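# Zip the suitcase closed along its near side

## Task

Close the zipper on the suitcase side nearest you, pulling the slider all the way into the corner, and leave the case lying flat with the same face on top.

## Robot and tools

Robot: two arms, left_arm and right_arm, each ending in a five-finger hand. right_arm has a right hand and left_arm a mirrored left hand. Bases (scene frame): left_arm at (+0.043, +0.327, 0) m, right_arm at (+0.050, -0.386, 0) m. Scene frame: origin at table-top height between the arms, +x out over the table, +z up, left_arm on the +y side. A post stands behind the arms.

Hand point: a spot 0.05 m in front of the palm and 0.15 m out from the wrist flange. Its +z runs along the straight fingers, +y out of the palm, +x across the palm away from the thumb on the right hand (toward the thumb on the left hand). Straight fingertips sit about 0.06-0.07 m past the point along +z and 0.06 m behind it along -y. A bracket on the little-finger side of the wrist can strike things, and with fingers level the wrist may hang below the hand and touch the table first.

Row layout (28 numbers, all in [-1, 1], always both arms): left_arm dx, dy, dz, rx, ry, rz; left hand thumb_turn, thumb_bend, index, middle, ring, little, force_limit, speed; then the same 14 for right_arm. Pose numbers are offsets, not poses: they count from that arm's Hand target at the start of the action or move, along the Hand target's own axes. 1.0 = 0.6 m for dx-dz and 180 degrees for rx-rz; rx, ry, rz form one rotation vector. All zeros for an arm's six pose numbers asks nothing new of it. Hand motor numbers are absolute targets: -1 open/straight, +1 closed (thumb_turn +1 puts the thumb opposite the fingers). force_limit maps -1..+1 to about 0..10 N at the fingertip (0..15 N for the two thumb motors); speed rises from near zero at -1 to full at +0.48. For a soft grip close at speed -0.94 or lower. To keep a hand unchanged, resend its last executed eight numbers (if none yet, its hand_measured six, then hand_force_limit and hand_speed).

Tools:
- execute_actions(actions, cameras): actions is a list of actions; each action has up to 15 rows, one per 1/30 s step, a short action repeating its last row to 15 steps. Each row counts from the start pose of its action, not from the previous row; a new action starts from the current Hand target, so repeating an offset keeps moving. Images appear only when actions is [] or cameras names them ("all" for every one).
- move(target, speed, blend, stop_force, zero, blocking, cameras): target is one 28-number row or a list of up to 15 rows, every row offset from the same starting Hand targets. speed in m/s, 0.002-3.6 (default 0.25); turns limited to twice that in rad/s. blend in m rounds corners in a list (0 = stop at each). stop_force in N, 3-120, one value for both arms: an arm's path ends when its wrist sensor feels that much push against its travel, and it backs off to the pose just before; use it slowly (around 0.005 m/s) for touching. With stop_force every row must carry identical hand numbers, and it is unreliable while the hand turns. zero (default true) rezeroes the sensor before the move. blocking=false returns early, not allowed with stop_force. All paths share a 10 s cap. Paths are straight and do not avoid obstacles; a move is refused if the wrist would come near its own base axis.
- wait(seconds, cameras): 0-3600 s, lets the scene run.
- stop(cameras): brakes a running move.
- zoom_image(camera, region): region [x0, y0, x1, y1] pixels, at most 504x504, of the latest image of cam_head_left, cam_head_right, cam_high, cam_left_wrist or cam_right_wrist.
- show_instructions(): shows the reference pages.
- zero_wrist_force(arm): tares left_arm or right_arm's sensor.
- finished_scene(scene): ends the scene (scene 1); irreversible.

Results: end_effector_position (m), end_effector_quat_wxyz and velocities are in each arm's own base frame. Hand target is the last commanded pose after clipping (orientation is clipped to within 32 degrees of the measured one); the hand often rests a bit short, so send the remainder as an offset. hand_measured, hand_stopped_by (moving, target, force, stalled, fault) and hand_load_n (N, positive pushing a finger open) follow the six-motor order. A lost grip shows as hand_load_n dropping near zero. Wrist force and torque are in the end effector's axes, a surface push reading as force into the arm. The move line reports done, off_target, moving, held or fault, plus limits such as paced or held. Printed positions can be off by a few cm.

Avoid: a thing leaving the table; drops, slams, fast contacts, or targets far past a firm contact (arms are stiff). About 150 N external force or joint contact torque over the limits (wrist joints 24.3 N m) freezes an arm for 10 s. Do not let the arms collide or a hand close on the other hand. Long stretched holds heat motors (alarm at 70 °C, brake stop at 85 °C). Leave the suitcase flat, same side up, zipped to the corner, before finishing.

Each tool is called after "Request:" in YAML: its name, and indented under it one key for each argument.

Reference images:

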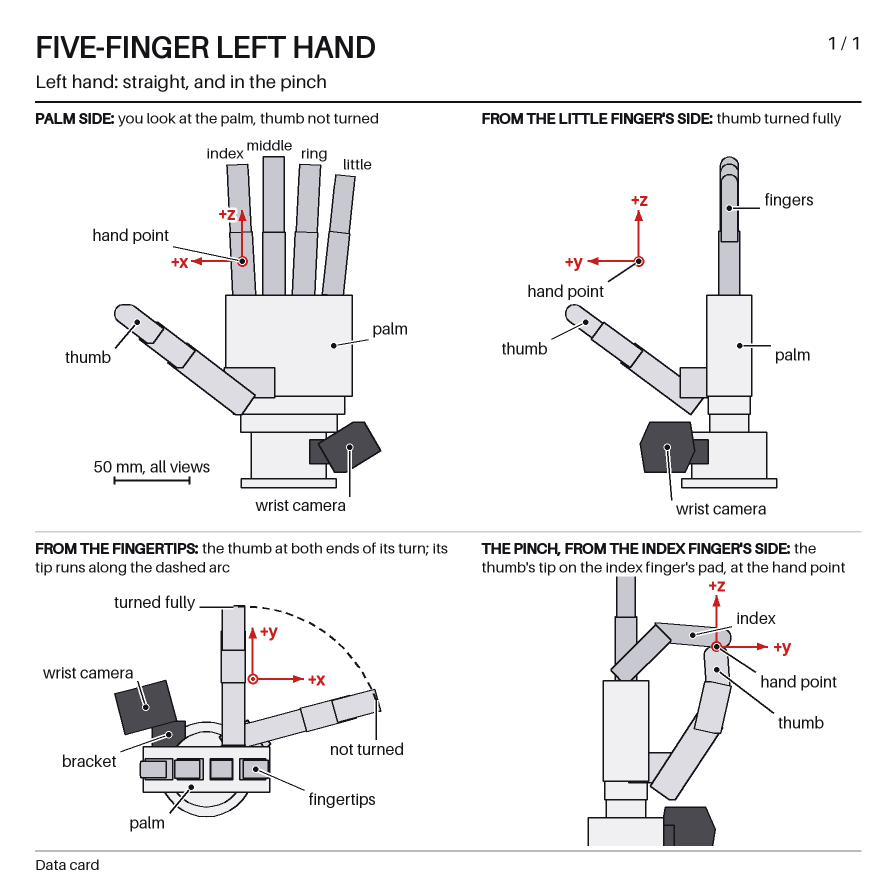

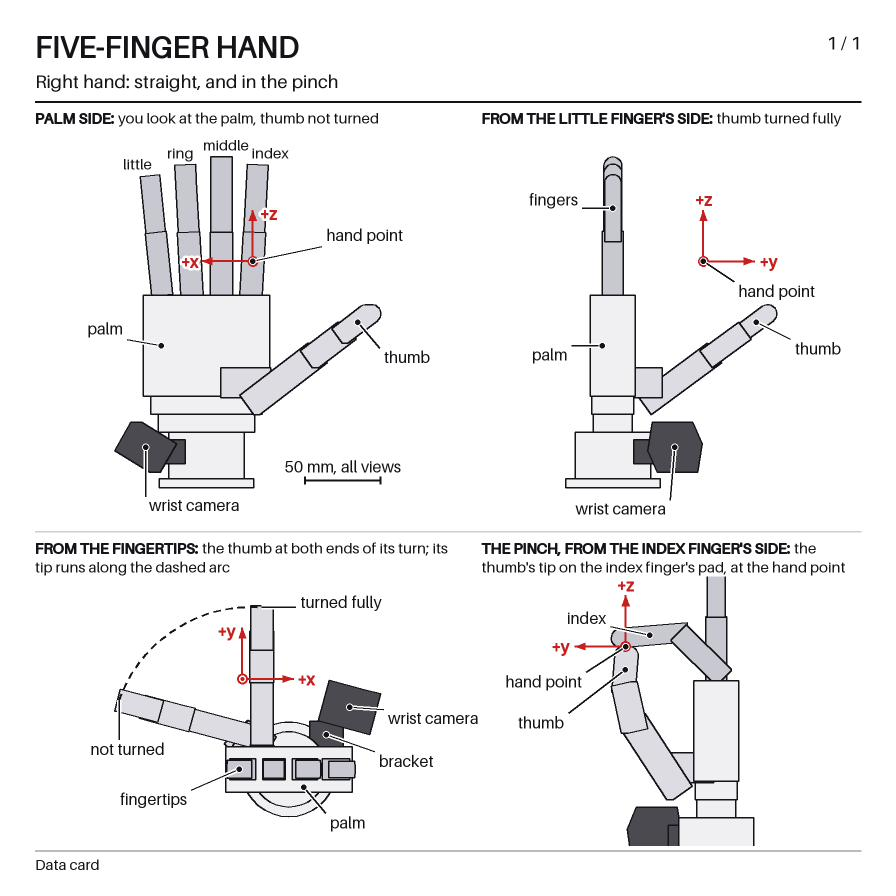

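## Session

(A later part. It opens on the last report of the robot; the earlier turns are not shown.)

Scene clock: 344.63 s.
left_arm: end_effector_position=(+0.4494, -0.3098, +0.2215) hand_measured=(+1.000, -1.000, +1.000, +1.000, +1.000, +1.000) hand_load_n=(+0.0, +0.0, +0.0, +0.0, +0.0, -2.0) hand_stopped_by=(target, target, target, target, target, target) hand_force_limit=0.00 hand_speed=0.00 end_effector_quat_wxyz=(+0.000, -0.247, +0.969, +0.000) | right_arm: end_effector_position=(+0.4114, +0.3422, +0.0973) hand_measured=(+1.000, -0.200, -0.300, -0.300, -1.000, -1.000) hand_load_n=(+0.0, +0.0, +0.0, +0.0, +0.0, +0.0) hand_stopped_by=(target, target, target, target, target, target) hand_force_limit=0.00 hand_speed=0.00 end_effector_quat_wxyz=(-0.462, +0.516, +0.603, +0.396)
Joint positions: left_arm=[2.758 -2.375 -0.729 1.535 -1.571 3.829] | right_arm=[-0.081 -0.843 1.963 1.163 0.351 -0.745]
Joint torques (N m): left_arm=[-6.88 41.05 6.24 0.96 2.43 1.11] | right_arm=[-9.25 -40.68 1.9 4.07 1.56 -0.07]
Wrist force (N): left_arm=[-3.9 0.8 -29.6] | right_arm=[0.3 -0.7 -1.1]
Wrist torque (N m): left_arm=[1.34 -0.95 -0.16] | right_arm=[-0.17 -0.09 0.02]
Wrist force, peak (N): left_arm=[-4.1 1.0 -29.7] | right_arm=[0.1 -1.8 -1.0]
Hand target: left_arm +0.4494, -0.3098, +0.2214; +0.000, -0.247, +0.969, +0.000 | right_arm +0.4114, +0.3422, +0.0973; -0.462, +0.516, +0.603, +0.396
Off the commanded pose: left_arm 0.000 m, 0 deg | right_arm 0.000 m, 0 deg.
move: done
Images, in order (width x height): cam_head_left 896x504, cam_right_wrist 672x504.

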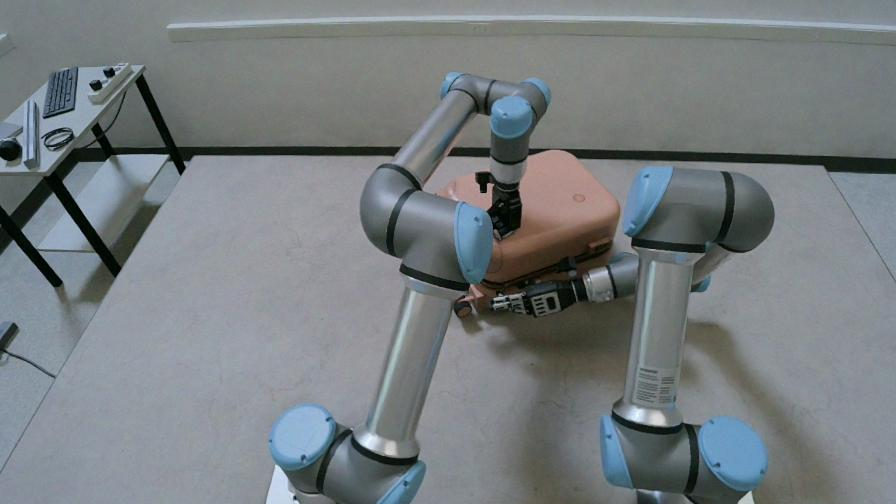

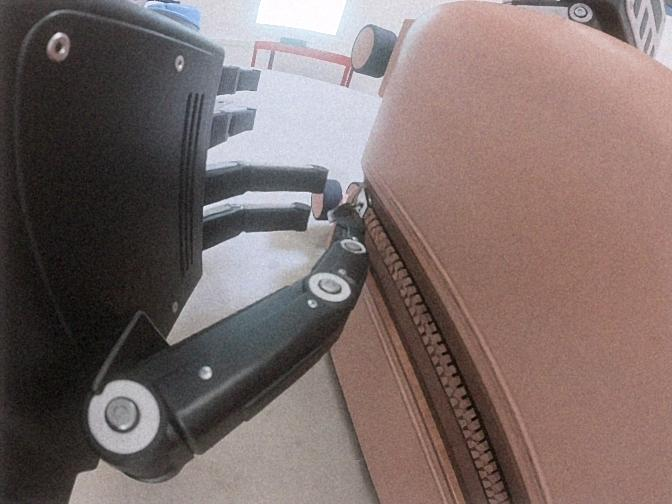

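Request:
move:
  target: [0,0,0,0,0,0,1,-1,1,1,1,1,0,0,0.0018,0.0188,0.0066,0,0,0,1,-0.2,-0.3,-0.3,-1,-1,0,0]
  speed: 0.015
  stop_force: 5
  cameras: ["cam_right_wrist","cam_head_left"]

Request:
zoom_image:
  camera: "cam_right_wrist"
  region: [300, 150, 440, 255]

Scene clock: 347.10 s.
left_arm: end_effector_position=(+0.4494, -0.3098, +0.2215) hand_measured=(+1.000, -1.000, +1.000, +1.000, +1.000, +1.000) hand_load_n=(+0.0, +0.0, +0.0, +0.0, +0.0, -2.0) hand_stopped_by=(target, target, target, target, target, target) hand_force_limit=0.00 hand_speed=0.00 end_effector_quat_wxyz=(+0.000, -0.247, +0.969, +0.000) | right_arm: end_effector_position=(+0.4219, +0.3480, +0.0973) hand_measured=(+1.000, -0.200, -0.300, -0.300, -1.000, -1.000) hand_load_n=(+0.0, -0.5, +0.0, +0.0, +0.0, +0.0) hand_stopped_by=(target, target, target, target, target, target) hand_force_limit=0.00 hand_speed=0.00 end_effector_quat_wxyz=(-0.462, +0.516, +0.603, +0.396)
Joint positions: left_arm=[2.758 -2.375 -0.729 1.535 -1.571 3.829] | right_arm=[-0.064 -0.833 1.92 1.16 0.34 -0.706]
Joint torques (N m): left_arm=[-7.32 40.45 5.15 0.94 2.49 1.08] | right_arm=[-7.52 -41 3.02 3.07 1.42 -1.21]
Wrist force (N): left_arm=[-3.8 1.2 -29.3] | right_arm=[0.4 -1.6 -1.2]
Wrist torque (N m): left_arm=[1.37 -0.94 -0.18] | right_arm=[-0.27 -0.12 -0.03]
Wrist force, peak (N): left_arm=[-4.0 0.8 -29.7] | right_arm=[0.4 -1.7 -1.5]
Hand target: left_arm +0.4494, -0.3098, +0.2214; +0.000, -0.247, +0.969, +0.000 | right_arm +0.4219, +0.3480, +0.0973; -0.462, +0.516, +0.603, +0.396
Off the commanded pose: left_arm 0.000 m, 0 deg | right_arm 0.000 m, 0 deg.
move: done
Images, in order (width x height): cam_head_left 896x504, cam_right_wrist 672x504.

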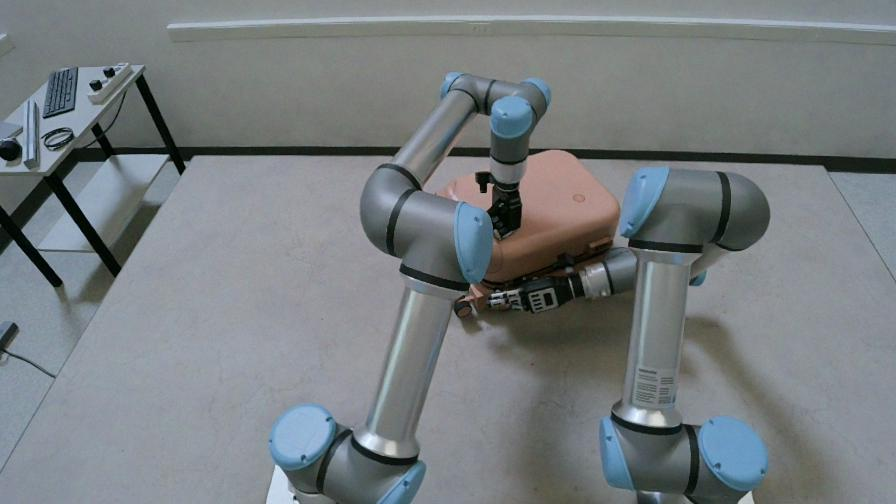

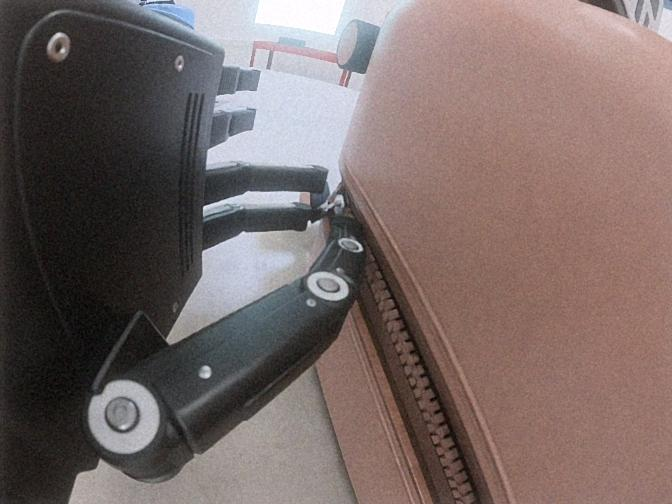

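Scaled by 3.600 from the camera's image (finer frame: 960x720).

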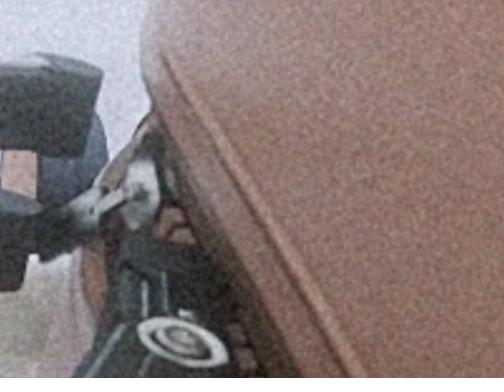

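Request:
move:
  target: [0,0,0,0,0,0,1,-1,1,1,1,1,0,0,0,0,0,0,0,0,1,-0.2,0.1,0.0,-1,-1,-0.5,-0.8]
  speed: 0.015
  cameras: ["cam_right_wrist","cam_head_left"]

Request:
zoom_image:
  camera: "cam_right_wrist"
  region: [300, 150, 440, 255]

Request:
zoom_image:
  camera: "cam_head_left"
  region: [470, 250, 570, 325]

Scene clock: 348.17 s.
left_arm: end_effector_position=(+0.4494, -0.3098, +0.2215) hand_measured=(+1.000, -1.000, +1.000, +1.000, +1.000, +1.000) hand_load_n=(+0.0, +0.0, +0.0, +0.0, +0.0, -2.0) hand_stopped_by=(target, target, target, target, target, target) hand_force_limit=0.00 hand_speed=0.00 end_effector_quat_wxyz=(+0.000, -0.247, +0.969, +0.000) | right_arm: end_effector_position=(+0.4219, +0.3480, +0.0973) hand_measured=(+1.000, -0.200, -0.228, -0.118, -1.000, -1.000) hand_load_n=(+0.0, -0.5, +3.0, +4.5, +0.0, +0.0) hand_stopped_by=(target, target, force, force, target, target) hand_force_limit=-0.50 hand_speed=-0.80 end_effector_quat_wxyz=(-0.462, +0.516, +0.603, +0.396)
Joint positions: left_arm=[2.758 -2.375 -0.729 1.535 -1.571 3.829] | right_arm=[-0.064 -0.833 1.92 1.16 0.34 -0.706]
Joint torques (N m): left_arm=[-7.09 40.66 4.92 0.92 2.5 1.08] | right_arm=[-8.79 -40.5 -0.25 3.66 -0.05 -1.19]
Wrist force (N): left_arm=[-3.9 0.6 -29.4] | right_arm=[4.3 -8.5 1.6]
Wrist torque (N m): left_arm=[1.31 -0.94 -0.17] | right_arm=[-0.57 -0.30 -0.05]
Wrist force, peak (N): left_arm=[-3.9 0.7 -29.7] | right_arm=[4.7 -8.3 1.8]
Hand target: left_arm +0.4494, -0.3098, +0.2214; +0.000, -0.247, +0.969, +0.000 | right_arm +0.4219, +0.3480, +0.0973; -0.462, +0.516, +0.603, +0.396
Off the commanded pose: left_arm 0.000 m, 0 deg | right_arm 0.000 m, 0 deg.
move: done
Images, in order (width x height): cam_head_left 896x504, cam_right_wrist 672x504.

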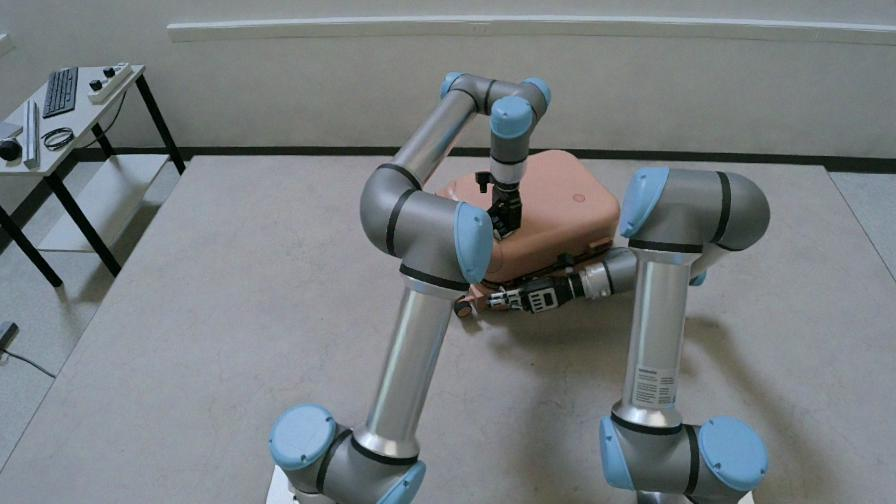

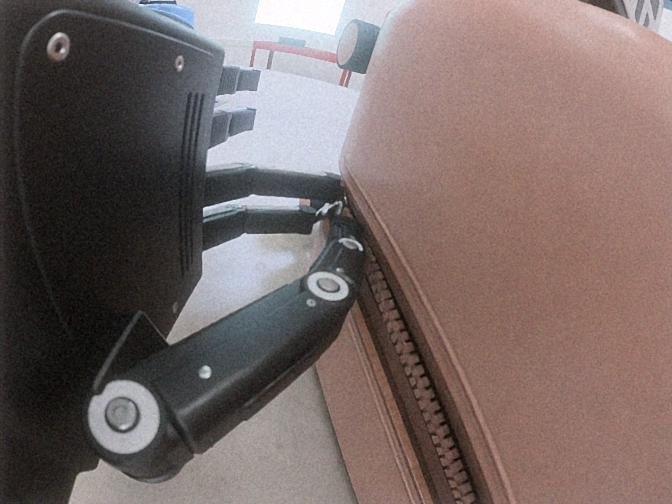

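Scaled by 3.600 from the camera's image (finer frame: 960x720).

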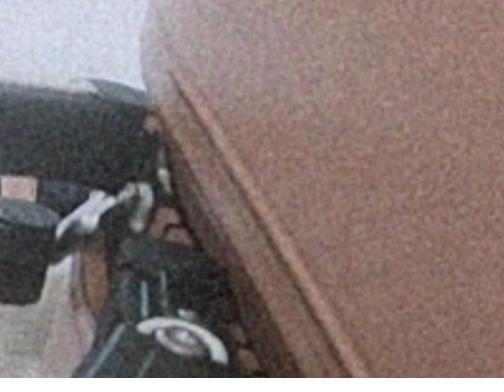

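Scaled by 5.040 from the camera's image (finer frame: 1280x720).

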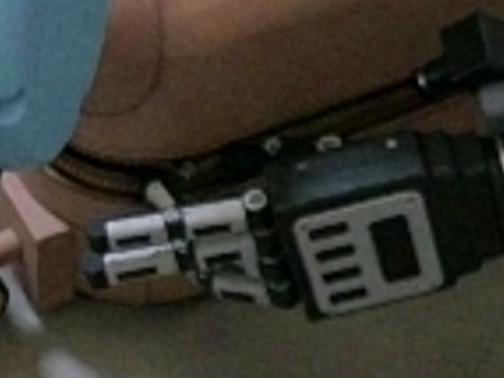

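Request:
move:
  target: [0,0,0,0,0,0,1,-1,1,1,1,1,0,0,0.0032,-0.0046,0.0121,0,0,0,1,-0.2,-0.3,-0.35,-1,-1,0.5,-0.5]
  speed: 0.01
  stop_force: 18
  cameras: ["cam_right_wrist","cam_head_left"]

Request:
zoom_image:
  camera: "cam_right_wrist"
  region: [300, 150, 440, 255]

Request:
zoom_image:
  camera: "cam_head_left"
  region: [470, 250, 570, 325]

Scene clock: 350.60 s.
left_arm: end_effector_position=(+0.4494, -0.3098, +0.2215) hand_measured=(+1.000, -1.000, +1.000, +1.000, +1.000, +1.000) hand_load_n=(+0.0, +0.0, +0.0, +0.0, +0.0, -2.0) hand_stopped_by=(target, target, target, target, target, target) hand_force_limit=0.00 hand_speed=0.00 end_effector_quat_wxyz=(+0.000, -0.247, +0.969, +0.000) | right_arm: end_effector_position=(+0.4181, +0.3550, +0.0973) hand_measured=(+1.000, -0.200, -0.300, -0.350, -1.000, -1.000) hand_load_n=(+0.0, +0.0, +0.0, +0.0, +0.0, +0.0) hand_stopped_by=(target, target, target, target, target, target) hand_force_limit=0.50 hand_speed=-0.50 end_effector_quat_wxyz=(-0.462, +0.516, +0.603, +0.396)
Joint positions: left_arm=[2.758 -2.375 -0.729 1.535 -1.571 3.829] | right_arm=[-0.047 -0.839 1.92 1.127 0.33 -0.664]
Joint torques (N m): left_arm=[-7.1 40.94 3.96 0.99 2.5 1.01] | right_arm=[-7.71 -32.28 -21.74 3.75 1.17 -1.16]
Wrist force (N): left_arm=[-4.0 4.3 -28.3] | right_arm=[-0.3 -0.1 -1.5]
Wrist torque (N m): left_arm=[1.41 -0.91 -0.58] | right_arm=[0.03 0.06 -0.04]
Wrist force, peak (N): left_arm=[-4.4 1.7 -30.0] | right_arm=[4.4 -8.5 1.6]
Hand target: left_arm +0.4494, -0.3098, +0.2214; +0.000, -0.247, +0.969, +0.000 | right_arm +0.4181, +0.3550, +0.0973; -0.462, +0.516, +0.603, +0.396
Off the commanded pose: left_arm 0.000 m, 0 deg | right_arm 0.000 m, 0 deg.
move: done
Images, in order (width x height): cam_head_left 896x504, cam_right_wrist 672x504.

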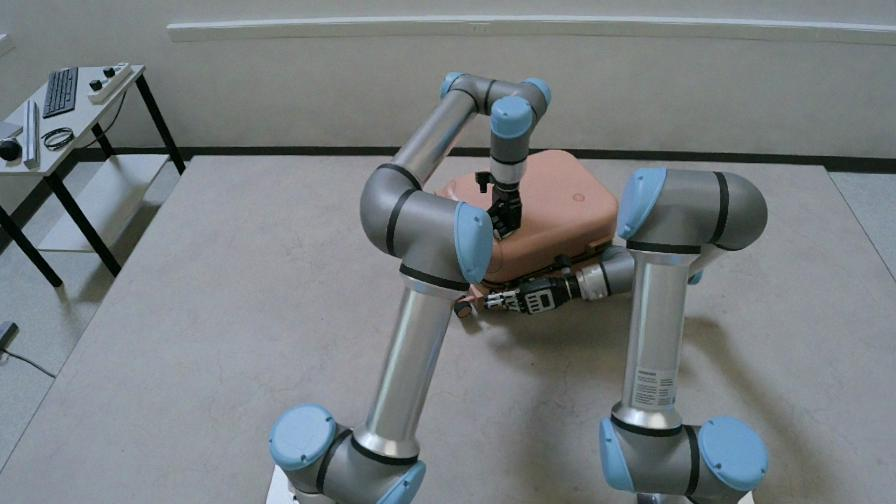

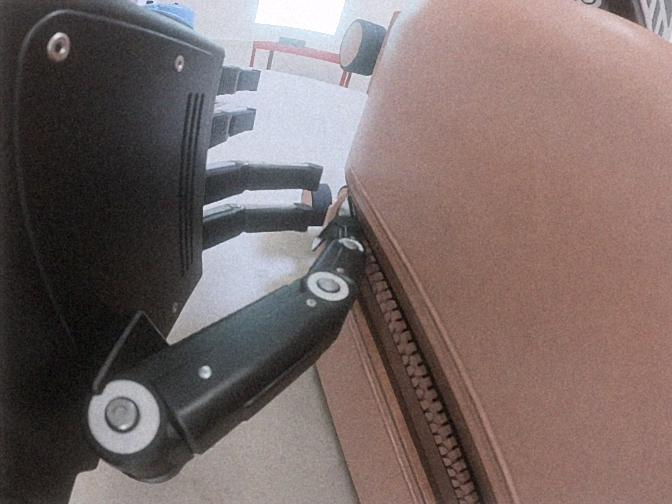

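Scaled by 3.600 from the camera's image (finer frame: 960x720).

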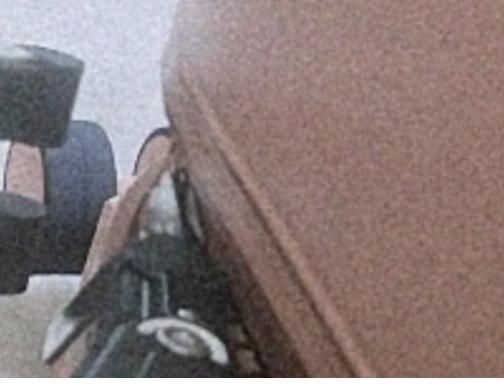

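Scaled by 5.040 from the camera's image (finer frame: 1280x720).

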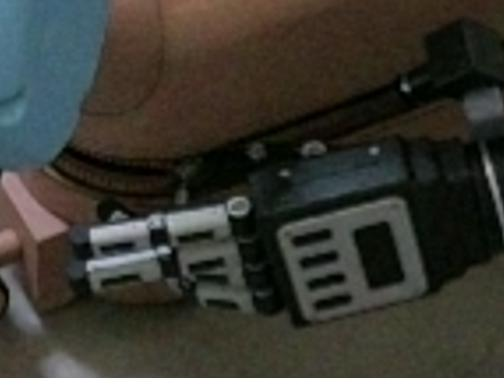

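Request:
execute_actions:
  actions: []
  cameras: ["cam_high","cam_head_right"]

Request:
zoom_image:
  camera: "cam_head_right"
  region: [440, 200, 700, 380]

Request:
zoom_image:
  camera: "cam_high"
  region: [380, 100, 600, 310]

Scene clock: 352.47 s.
left_arm: end_effector_position=(+0.4494, -0.3098, +0.2215) hand_measured=(+1.000, -1.000, +1.000, +1.000, +1.000, +1.000) hand_load_n=(+0.0, +0.0, +0.5, +0.0, +0.0, -2.0) hand_stopped_by=(target, target, target, target, target, target) hand_force_limit=0.00 hand_speed=0.00 end_effector_quat_wxyz=(+0.000, -0.247, +0.969, +0.000) | right_arm: end_effector_position=(+0.4181, +0.3550, +0.0973) hand_measured=(+1.000, -0.200, -0.300, -0.350, -1.000, -1.000) hand_load_n=(+0.5, -0.5, +0.0, +0.0, +0.0, +0.0) hand_stopped_by=(target, target, target, target, target, target) hand_force_limit=0.50 hand_speed=-0.50 end_effector_quat_wxyz=(-0.462, +0.516, +0.603, +0.396)
Joint positions: left_arm=[2.758 -2.375 -0.729 1.535 -1.571 3.829] | right_arm=[-0.047 -0.839 1.92 1.127 0.33 -0.664]
Joint velocities: within noise
Joint torques (N m): left_arm=[-7.19 40.77 3.23 0.89 2.42 0.97] | right_arm=[-8.6 -28.68 -19.86 3.82 1.26 -1.12]
Wrist force (N): left_arm=[-3.8 4.1 -28.2] | right_arm=[0.1 -0.1 -1.3]
Wrist torque (N m): left_arm=[1.38 -0.92 -0.56] | right_arm=[-0.01 -0.01 -0.02]
Wrist force, peak (N): left_arm=[-3.9 4.4 -28.5] | right_arm=[-0.3 0.0 -1.6]
Hand target: left_arm +0.4494, -0.3098, +0.2214; +0.000, -0.247, +0.969, +0.000 | right_arm +0.4181, +0.3550, +0.0973; -0.462, +0.516, +0.603, +0.396
Off the commanded pose: left_arm 0.000 m, 0 deg | right_arm 0.000 m, 0 deg.
Images, in order (width x height): cam_head_right 896x504, cam_high 896x504.

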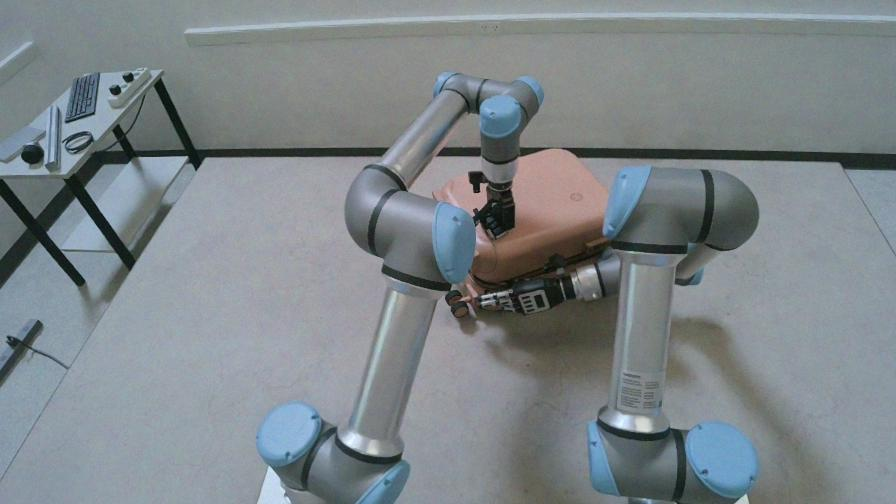

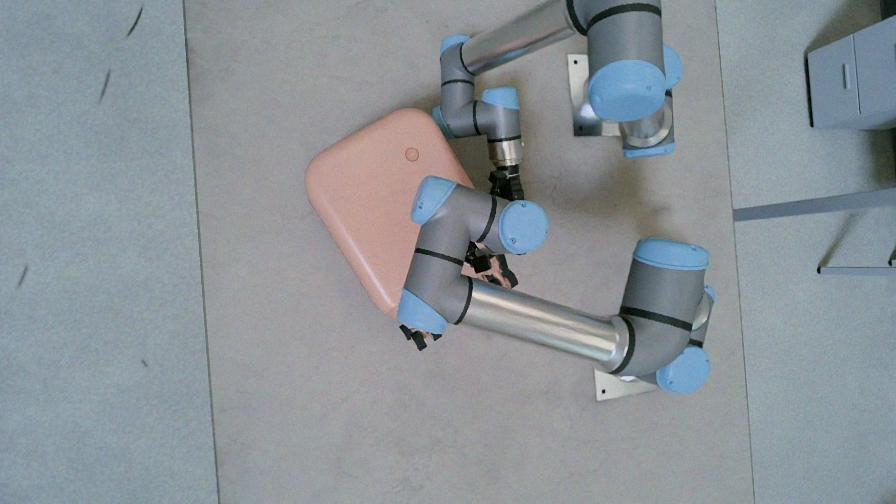

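Scaled by 1.938 from the camera's image (finer frame: 1280x720).

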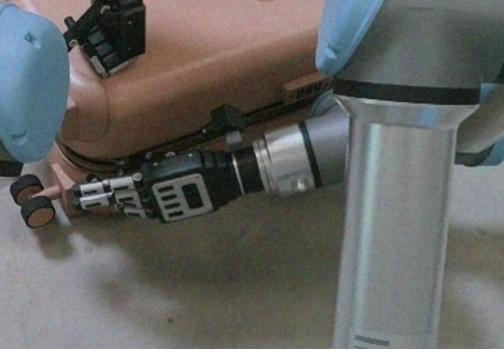

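Scaled by 2.291 from the camera's image (finer frame: 1280x720).

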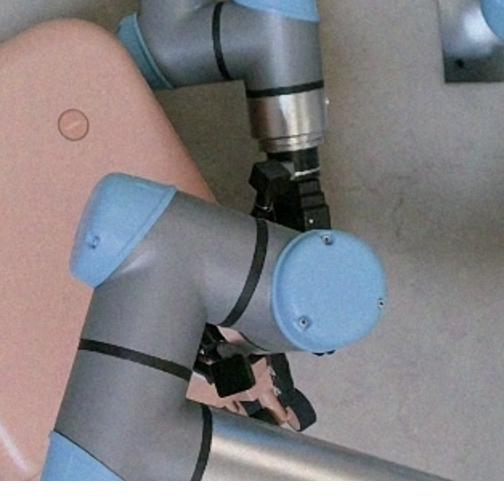

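Request:
move:
  target:
    - [0,0,0,0,0,0,1,-1,1,1,1,1,0,0,-0.0103,-0.1097,-0.0385,0,0,0,1,-0.2,-0.3,-0.35,-1,-1,0.5,-0.5]
    - [0,0,0,0,0,0,1,-1,1,1,1,1,0,0,-0.0103,-0.1097,-0.0385,-0.1341,0,0.0359,1,-0.5,-0.1,-1,-1,-1,0,0]
  speed: 0.08
  cameras: ["cam_right_wrist","cam_high","cam_head_left"]

Scene clock: 361.67 s.
left_arm: end_effector_position=(+0.4494, -0.3098, +0.2215) hand_measured=(+1.000, -1.000, +1.000, +1.000, +1.000, +1.000) hand_load_n=(+0.0, +0.0, +0.0, +0.0, +0.0, -2.0) hand_stopped_by=(target, target, target, target, target, target) hand_force_limit=0.00 hand_speed=0.00 end_effector_quat_wxyz=(+0.000, -0.247, +0.969, +0.000) | right_arm: end_effector_position=(+0.3567, +0.3212, +0.0972) hand_measured=(+1.000, -0.500, -0.100, -1.000, -1.000, -1.000) hand_load_n=(+0.0, +0.0, +0.0, +0.0, +0.0, +0.0) hand_stopped_by=(target, target, target, target, target, target) hand_force_limit=0.00 hand_speed=0.00 end_effector_quat_wxyz=(-0.365, +0.634, +0.477, +0.487)
Joint positions: left_arm=[2.758 -2.375 -0.729 1.535 -1.571 3.829] | right_arm=[-0.086 -1.362 2.351 -0.047 0.327 0.653]
Joint torques (N m): left_arm=[-6.85 41.02 -0.12 0.87 2.58 0.78] | right_arm=[-9.03 -6.76 -20.89 3.69 -3.64 -0.48]
Wrist force (N): left_arm=[-3.2 4.7 -27.8] | right_arm=[0.3 -0.5 -0.9]
Wrist torque (N m): left_arm=[1.41 -0.93 -0.55] | right_arm=[-0.10 -0.08 0.07]
Wrist force, peak (N): left_arm=[-4.0 4.4 -28.6] | right_arm=[-0.1 0.0 -1.6]
Hand target: left_arm +0.4494, -0.3098, +0.2214; +0.000, -0.247, +0.969, +0.000 | right_arm +0.3567, +0.3212, +0.0972; -0.365, +0.634, +0.477, +0.487
Off the commanded pose: left_arm 0.000 m, 0 deg | right_arm 0.000 m, 0 deg.
move: done
Images, in order (width x height): cam_head_left 896x504, cam_high 896x504, cam_right_wrist 672x504.

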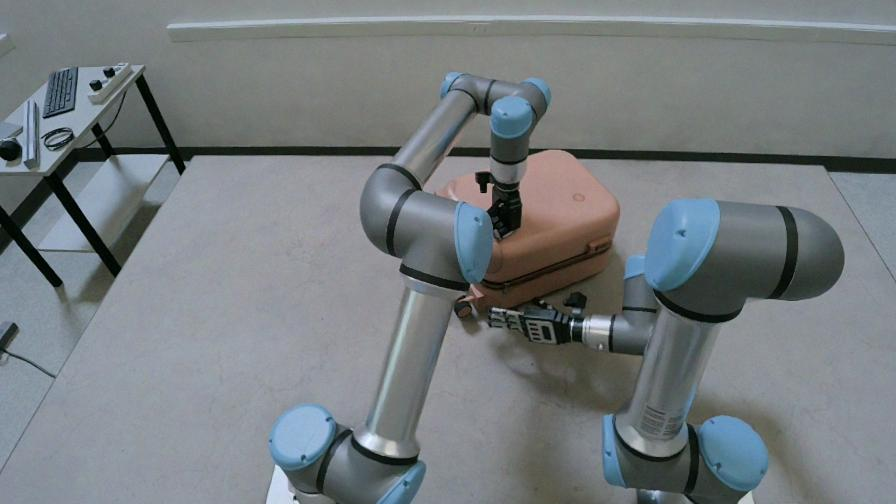

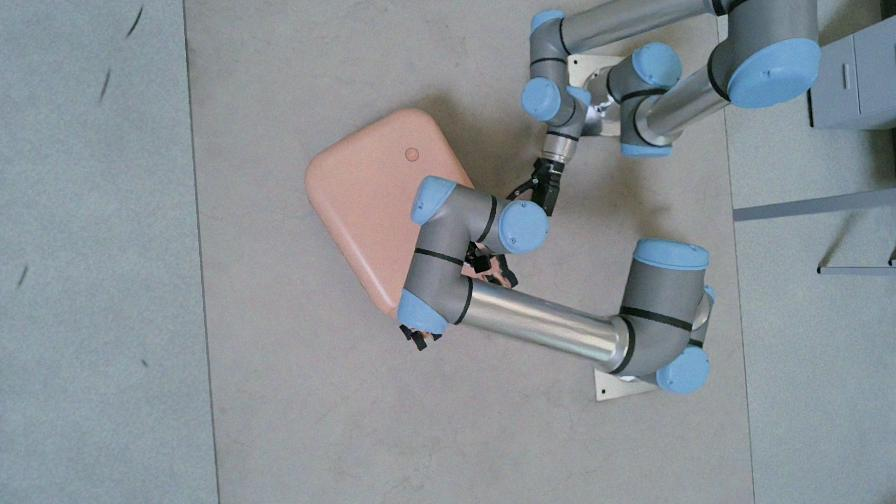

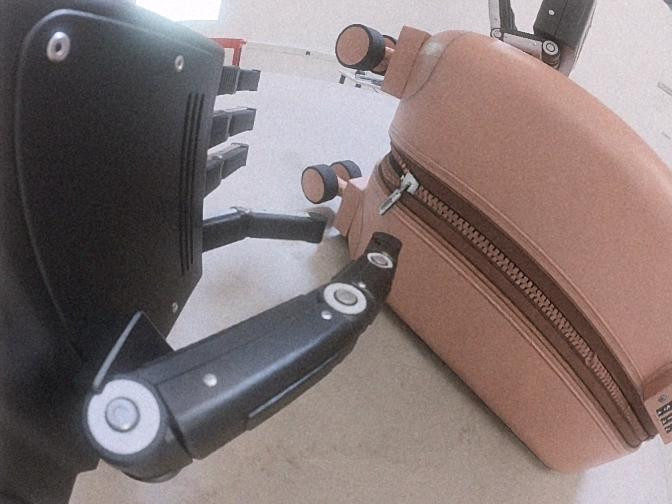

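Request:
zoom_image:
  camera: "cam_right_wrist"
  region: [340, 130, 480, 235]

Request:
zoom_image:
  camera: "cam_head_left"
  region: [470, 250, 570, 325]

Scaled by 3.600 from the camera's image (finer frame: 960x720).

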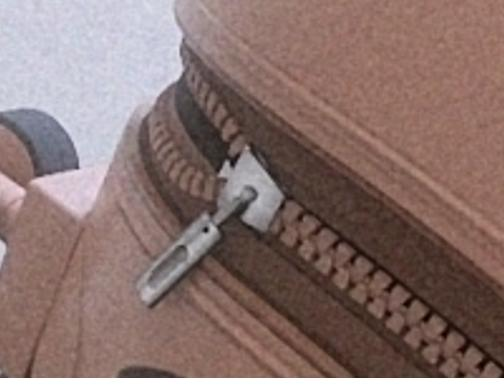

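Scaled by 5.040 from the camera's image (finer frame: 1280x720).

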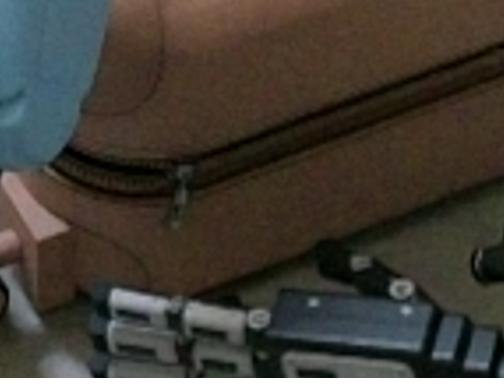

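Request:
move:
  target: [0,0,0,0,0,0,1,-1,1,1,1,1,0,0,0.0047,0.0285,0.062,0,0,0,1,-0.5,0.15,1,1,1,-0.2,0]
  speed: 0.08
  stop_force: 12
  cameras: ["cam_right_wrist"]

Request:
zoom_image:
  camera: "cam_right_wrist"
  region: [280, 120, 480, 270]

Scene clock: 365.93 s.
left_arm: end_effector_position=(+0.4494, -0.3098, +0.2215) hand_measured=(+1.000, -1.000, +1.000, +1.000, +1.000, +1.000) hand_load_n=(+0.0, +0.0, +0.0, +0.0, +0.0, -2.0) hand_stopped_by=(target, target, target, target, target, target) hand_force_limit=0.00 hand_speed=0.00 end_effector_quat_wxyz=(+0.000, -0.247, +0.969, +0.000) | right_arm: end_effector_position=(+0.3833, +0.3517, +0.0903) hand_measured=(+1.000, -0.500, +0.150, +0.736, +1.000, +1.000) hand_load_n=(+0.5, +4.0, +0.0, +11.0, +0.0, +0.0) hand_stopped_by=(target, target, target, force, target, target) hand_force_limit=-0.20 hand_speed=0.00 end_effector_quat_wxyz=(-0.365, +0.634, +0.477, +0.487)
Joint positions: left_arm=[2.758 -2.375 -0.729 1.535 -1.571 3.829] | right_arm=[0.041 -1.341 2.274 -0.232 0.414 0.91]
Joint torques (N m): left_arm=[-6.81 41.01 -1.15 0.8 2.51 0.66] | right_arm=[-2.06 -27.79 -1.18 0.46 -3.42 1.94]
Wrist force (N): left_arm=[-3.4 4.7 -27.9] | right_arm=[0.3 -0.4 -1.1]
Wrist torque (N m): left_arm=[1.42 -0.90 -0.56] | right_arm=[-0.05 -0.03 0.11]
Wrist force, peak (N): left_arm=[-3.2 4.8 -28.2] | right_arm=[0.2 -0.6 -1.2]
Hand target: left_arm +0.4494, -0.3098, +0.2214; +0.000, -0.247, +0.969, +0.000 | right_arm +0.3833, +0.3517, +0.0903; -0.365, +0.634, +0.477, +0.487
Off the commanded pose: left_arm 0.000 m, 0 deg | right_arm 0.000 m, 0 deg.
move: done

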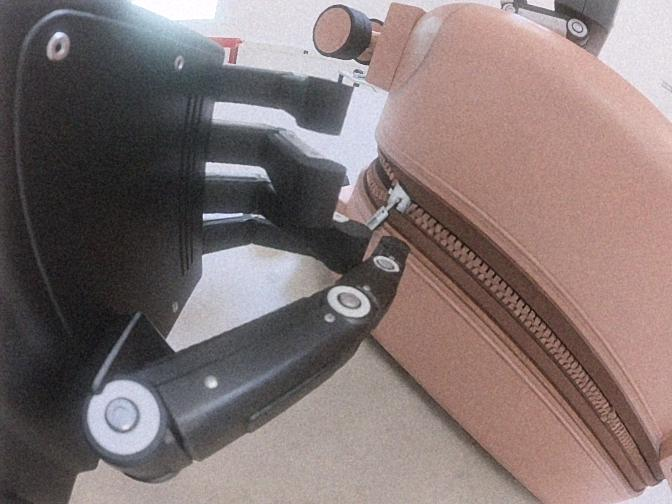

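Scaled by 2.520 from the camera's image (finer frame: 960x720).

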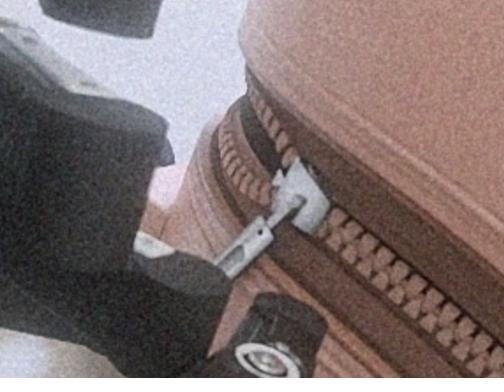

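Request:
move:
  target: [0,0,0,0,0,0,1,-1,1,1,1,1,0,0,0.0088,0.0342,0.033,0,0,0,1,-0.5,0.15,0.6,1,1,-0.2,-0.2]
  speed: 0.02
  stop_force: 5
  cameras: ["cam_right_wrist"]

Request:
zoom_image:
  camera: "cam_right_wrist"
  region: [300, 150, 500, 300]

Scene clock: 368.67 s.
left_arm: end_effector_position=(+0.4494, -0.3098, +0.2215) hand_measured=(+1.000, -1.000, +1.000, +1.000, +1.000, +1.000) hand_load_n=(+0.0, +0.0, +0.0, +0.0, +0.0, -2.0) hand_stopped_by=(target, target, target, target, target, target) hand_force_limit=0.00 hand_speed=0.00 end_effector_quat_wxyz=(+0.000, -0.247, +0.969, +0.000) | right_arm: end_effector_position=(+0.4039, +0.3630, +0.0903) hand_measured=(+1.000, -0.500, +0.150, +0.600, +1.000, +1.000) hand_load_n=(+0.0, +0.0, +0.0, +0.0, +0.0, +0.0) hand_stopped_by=(target, target, target, target, target, target) hand_force_limit=-0.20 hand_speed=-0.20 end_effector_quat_wxyz=(-0.365, +0.634, +0.477, +0.487)
Joint positions: left_arm=[2.758 -2.375 -0.729 1.535 -1.571 3.829] | right_arm=[0.077 -1.308 2.214 -0.254 0.442 0.965]
Joint torques (N m): left_arm=[-7.04 40.8 -2.03 0.76 2.52 0.54] | right_arm=[-9.66 -29.58 -9.19 1.87 -3.08 1.31]
Wrist force (N): left_arm=[-3.0 4.8 -27.9] | right_arm=[-1.1 -3.7 -1.9]
Wrist torque (N m): left_arm=[1.42 -0.95 -0.55] | right_arm=[-0.05 -0.03 0.10]
Wrist force, peak (N): left_arm=[-3.3 4.9 -28.2] | right_arm=[-4.3 -11.8 -3.6]
Hand target: left_arm +0.4494, -0.3098, +0.2214; +0.000, -0.247, +0.969, +0.000 | right_arm +0.4039, +0.3630, +0.0903; -0.365, +0.634, +0.477, +0.487 (not the last commanded pose)
Off the commanded pose: left_arm 0.000 m, 0 deg | right_arm 0.006 m, 0 deg.
move: contact (right_arm)

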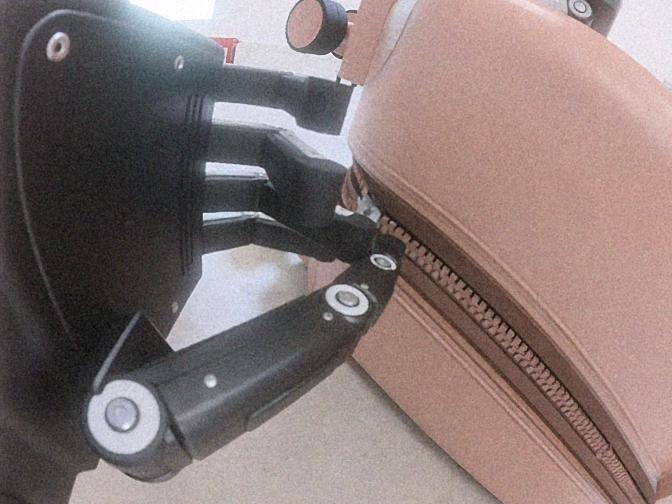

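Scaled by 2.520 from the camera's image (finer frame: 960x720).

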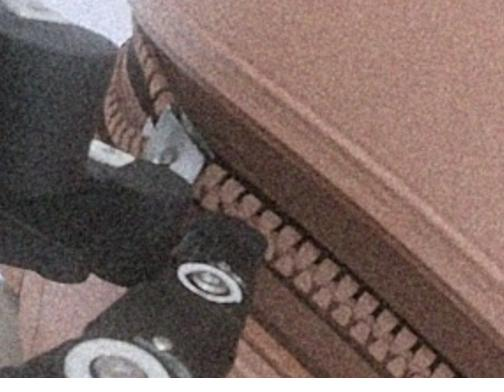

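Request:
move:
  target: [0,0,0,0,0,0,1,-1,1,1,1,1,0,0,0,0,0,0,0,0,1,-0.5,0.45,0.6,1,1,-0.4,-0.8]
  speed: 0.02
  cameras: ["cam_right_wrist","cam_head_left"]

Request:
zoom_image:
  camera: "cam_right_wrist"
  region: [300, 150, 500, 300]

Request:
zoom_image:
  camera: "cam_head_left"
  region: [470, 250, 570, 325]

Scene clock: 370.27 s.
left_arm: end_effector_position=(+0.4494, -0.3098, +0.2214) hand_measured=(+1.000, -1.000, +1.000, +1.000, +1.000, +1.000) hand_load_n=(+0.0, +0.0, +0.5, +0.0, +0.0, -2.0) hand_stopped_by=(target, target, target, target, target, target) hand_force_limit=0.00 hand_speed=0.00 end_effector_quat_wxyz=(+0.000, -0.247, +0.969, +0.000) | right_arm: end_effector_position=(+0.4039, +0.3630, +0.0903) hand_measured=(+1.000, -0.500, +0.450, +0.600, +1.000, +1.000) hand_load_n=(+0.0, +0.0, +0.0, +0.0, +0.0, +0.0) hand_stopped_by=(target, target, target, target, target, target) hand_force_limit=-0.40 hand_speed=-0.80 end_effector_quat_wxyz=(-0.365, +0.634, +0.477, +0.487)
Joint positions: left_arm=[2.758 -2.375 -0.729 1.535 -1.571 3.829] | right_arm=[0.077 -1.308 2.214 -0.254 0.442 0.965]
Joint torques (N m): left_arm=[-6.6 40.78 -2.05 0.77 2.5 0.61] | right_arm=[-4.71 -26.95 -12.56 1.58 -1.97 1.42]
Wrist force (N): left_arm=[-3.4 4.7 -28.0] | right_arm=[1.0 0.1 -1.3]
Wrist torque (N m): left_arm=[1.41 -0.91 -0.56] | right_arm=[0.06 -0.15 0.14]
Wrist force, peak (N): left_arm=[-3.3 4.8 -28.3] | right_arm=[-1.2 -4.5 -2.1]
Hand target: left_arm +0.4494, -0.3098, +0.2214; +0.000, -0.247, +0.969, +0.000 | right_arm +0.4039, +0.3630, +0.0903; -0.365, +0.634, +0.477, +0.487
Off the commanded pose: left_arm 0.000 m, 0 deg | right_arm 0.000 m, 0 deg.
move: done
Images, in order (width x height): cam_head_left 896x504, cam_right_wrist 672x504.

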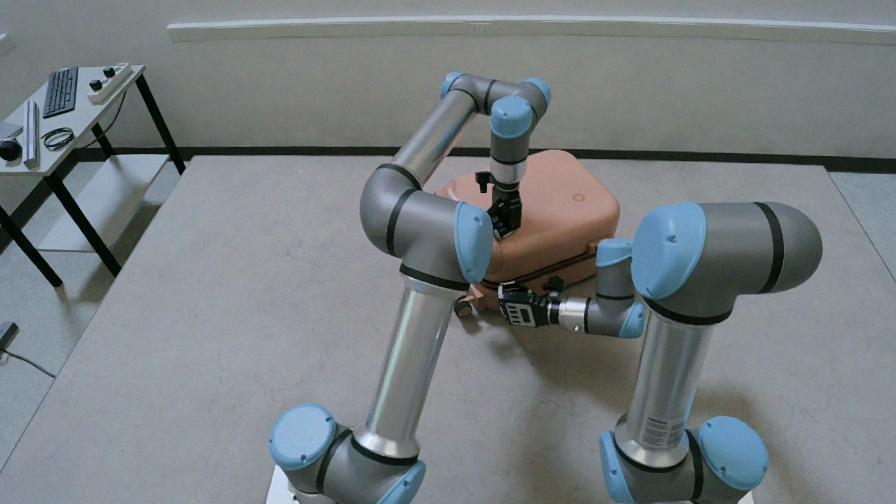

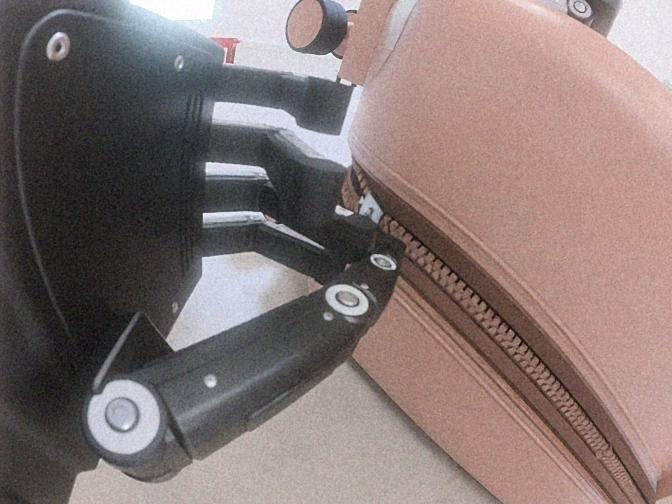

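Scaled by 2.520 from the camera's image (finer frame: 960x720).

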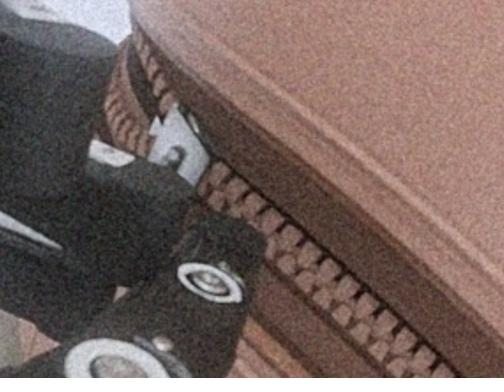

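Scaled by 5.040 from the camera's image (finer frame: 1280x720).

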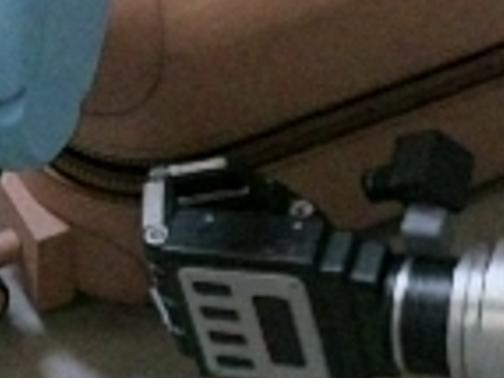

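Request:
move:
  target: [0,0,0,0,0,0,1,-1,1,1,1,1,0,0,0,0,0,0,0,0,1,-0.5,0.1,-1,1,1,-0.4,0]
  speed: 0.02
  cameras: ["cam_right_wrist"]

Request:
zoom_image:
  camera: "cam_right_wrist"
  region: [300, 150, 500, 300]

Scene clock: 371.40 s.
left_arm: end_effector_position=(+0.4494, -0.3098, +0.2214) hand_measured=(+1.000, -1.000, +1.000, +1.000, +1.000, +1.000) hand_load_n=(+0.0, +0.0, +0.0, +0.0, +0.0, -1.5) hand_stopped_by=(target, target, target, target, target, target) hand_force_limit=0.00 hand_speed=0.00 end_effector_quat_wxyz=(+0.000, -0.247, +0.969, +0.000) | right_arm: end_effector_position=(+0.4039, +0.3630, +0.0903) hand_measured=(+1.000, -0.500, +0.102, +0.148, +1.000, +1.000) hand_load_n=(+0.0, +0.5, -7.5, -14.5, +0.0, +0.0) hand_stopped_by=(target, target, target, moving, target, target) hand_force_limit=-0.40 hand_speed=0.00 end_effector_quat_wxyz=(-0.365, +0.634, +0.477, +0.487)
Joint positions: left_arm=[2.758 -2.375 -0.729 1.535 -1.571 3.829] | right_arm=[0.077 -1.308 2.214 -0.254 0.442 0.965]
Joint torques (N m): left_arm=[-7.12 40.78 -2.62 -0.82 2.45 0.55] | right_arm=[1.56 -23.38 -15.04 -2.86 -0.06 1.45]
Wrist force (N): left_arm=[-15.4 6.1 -29.4] | right_arm=[5.2 -18.3 -19.9]
Wrist torque (N m): left_arm=[1.51 -0.83 -0.79] | right_arm=[-0.62 0.10 -0.16]
Wrist force, peak (N): left_arm=[-16.7 5.9 -29.2] | right_arm=[5.6 -18.8 -21.1]
Hand target: left_arm +0.4494, -0.3098, +0.2214; +0.000, -0.247, +0.969, +0.000 | right_arm +0.4039, +0.3630, +0.0903; -0.365, +0.634, +0.477, +0.487
Off the commanded pose: left_arm 0.000 m, 0 deg | right_arm 0.000 m, 0 deg.
move: done

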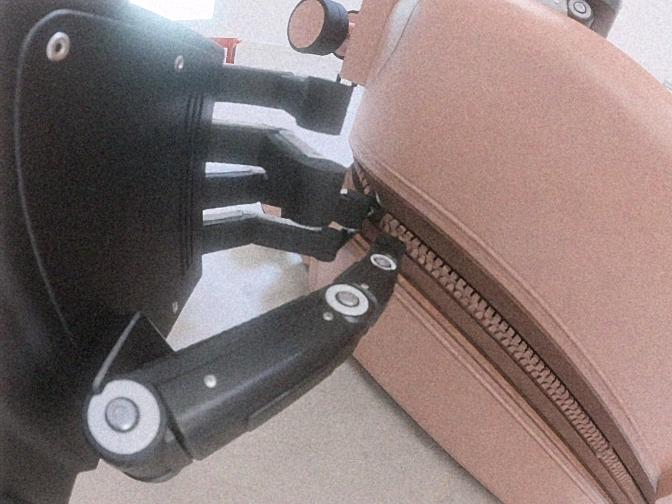

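Scaled by 2.520 from the camera's image (finer frame: 960x720).

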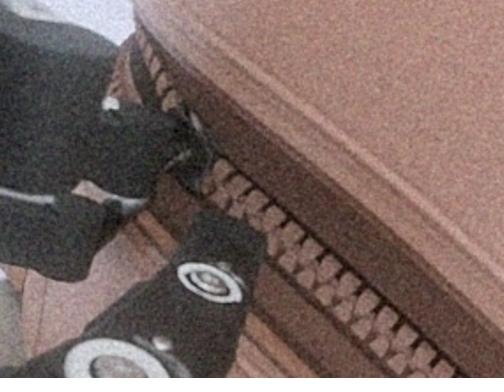

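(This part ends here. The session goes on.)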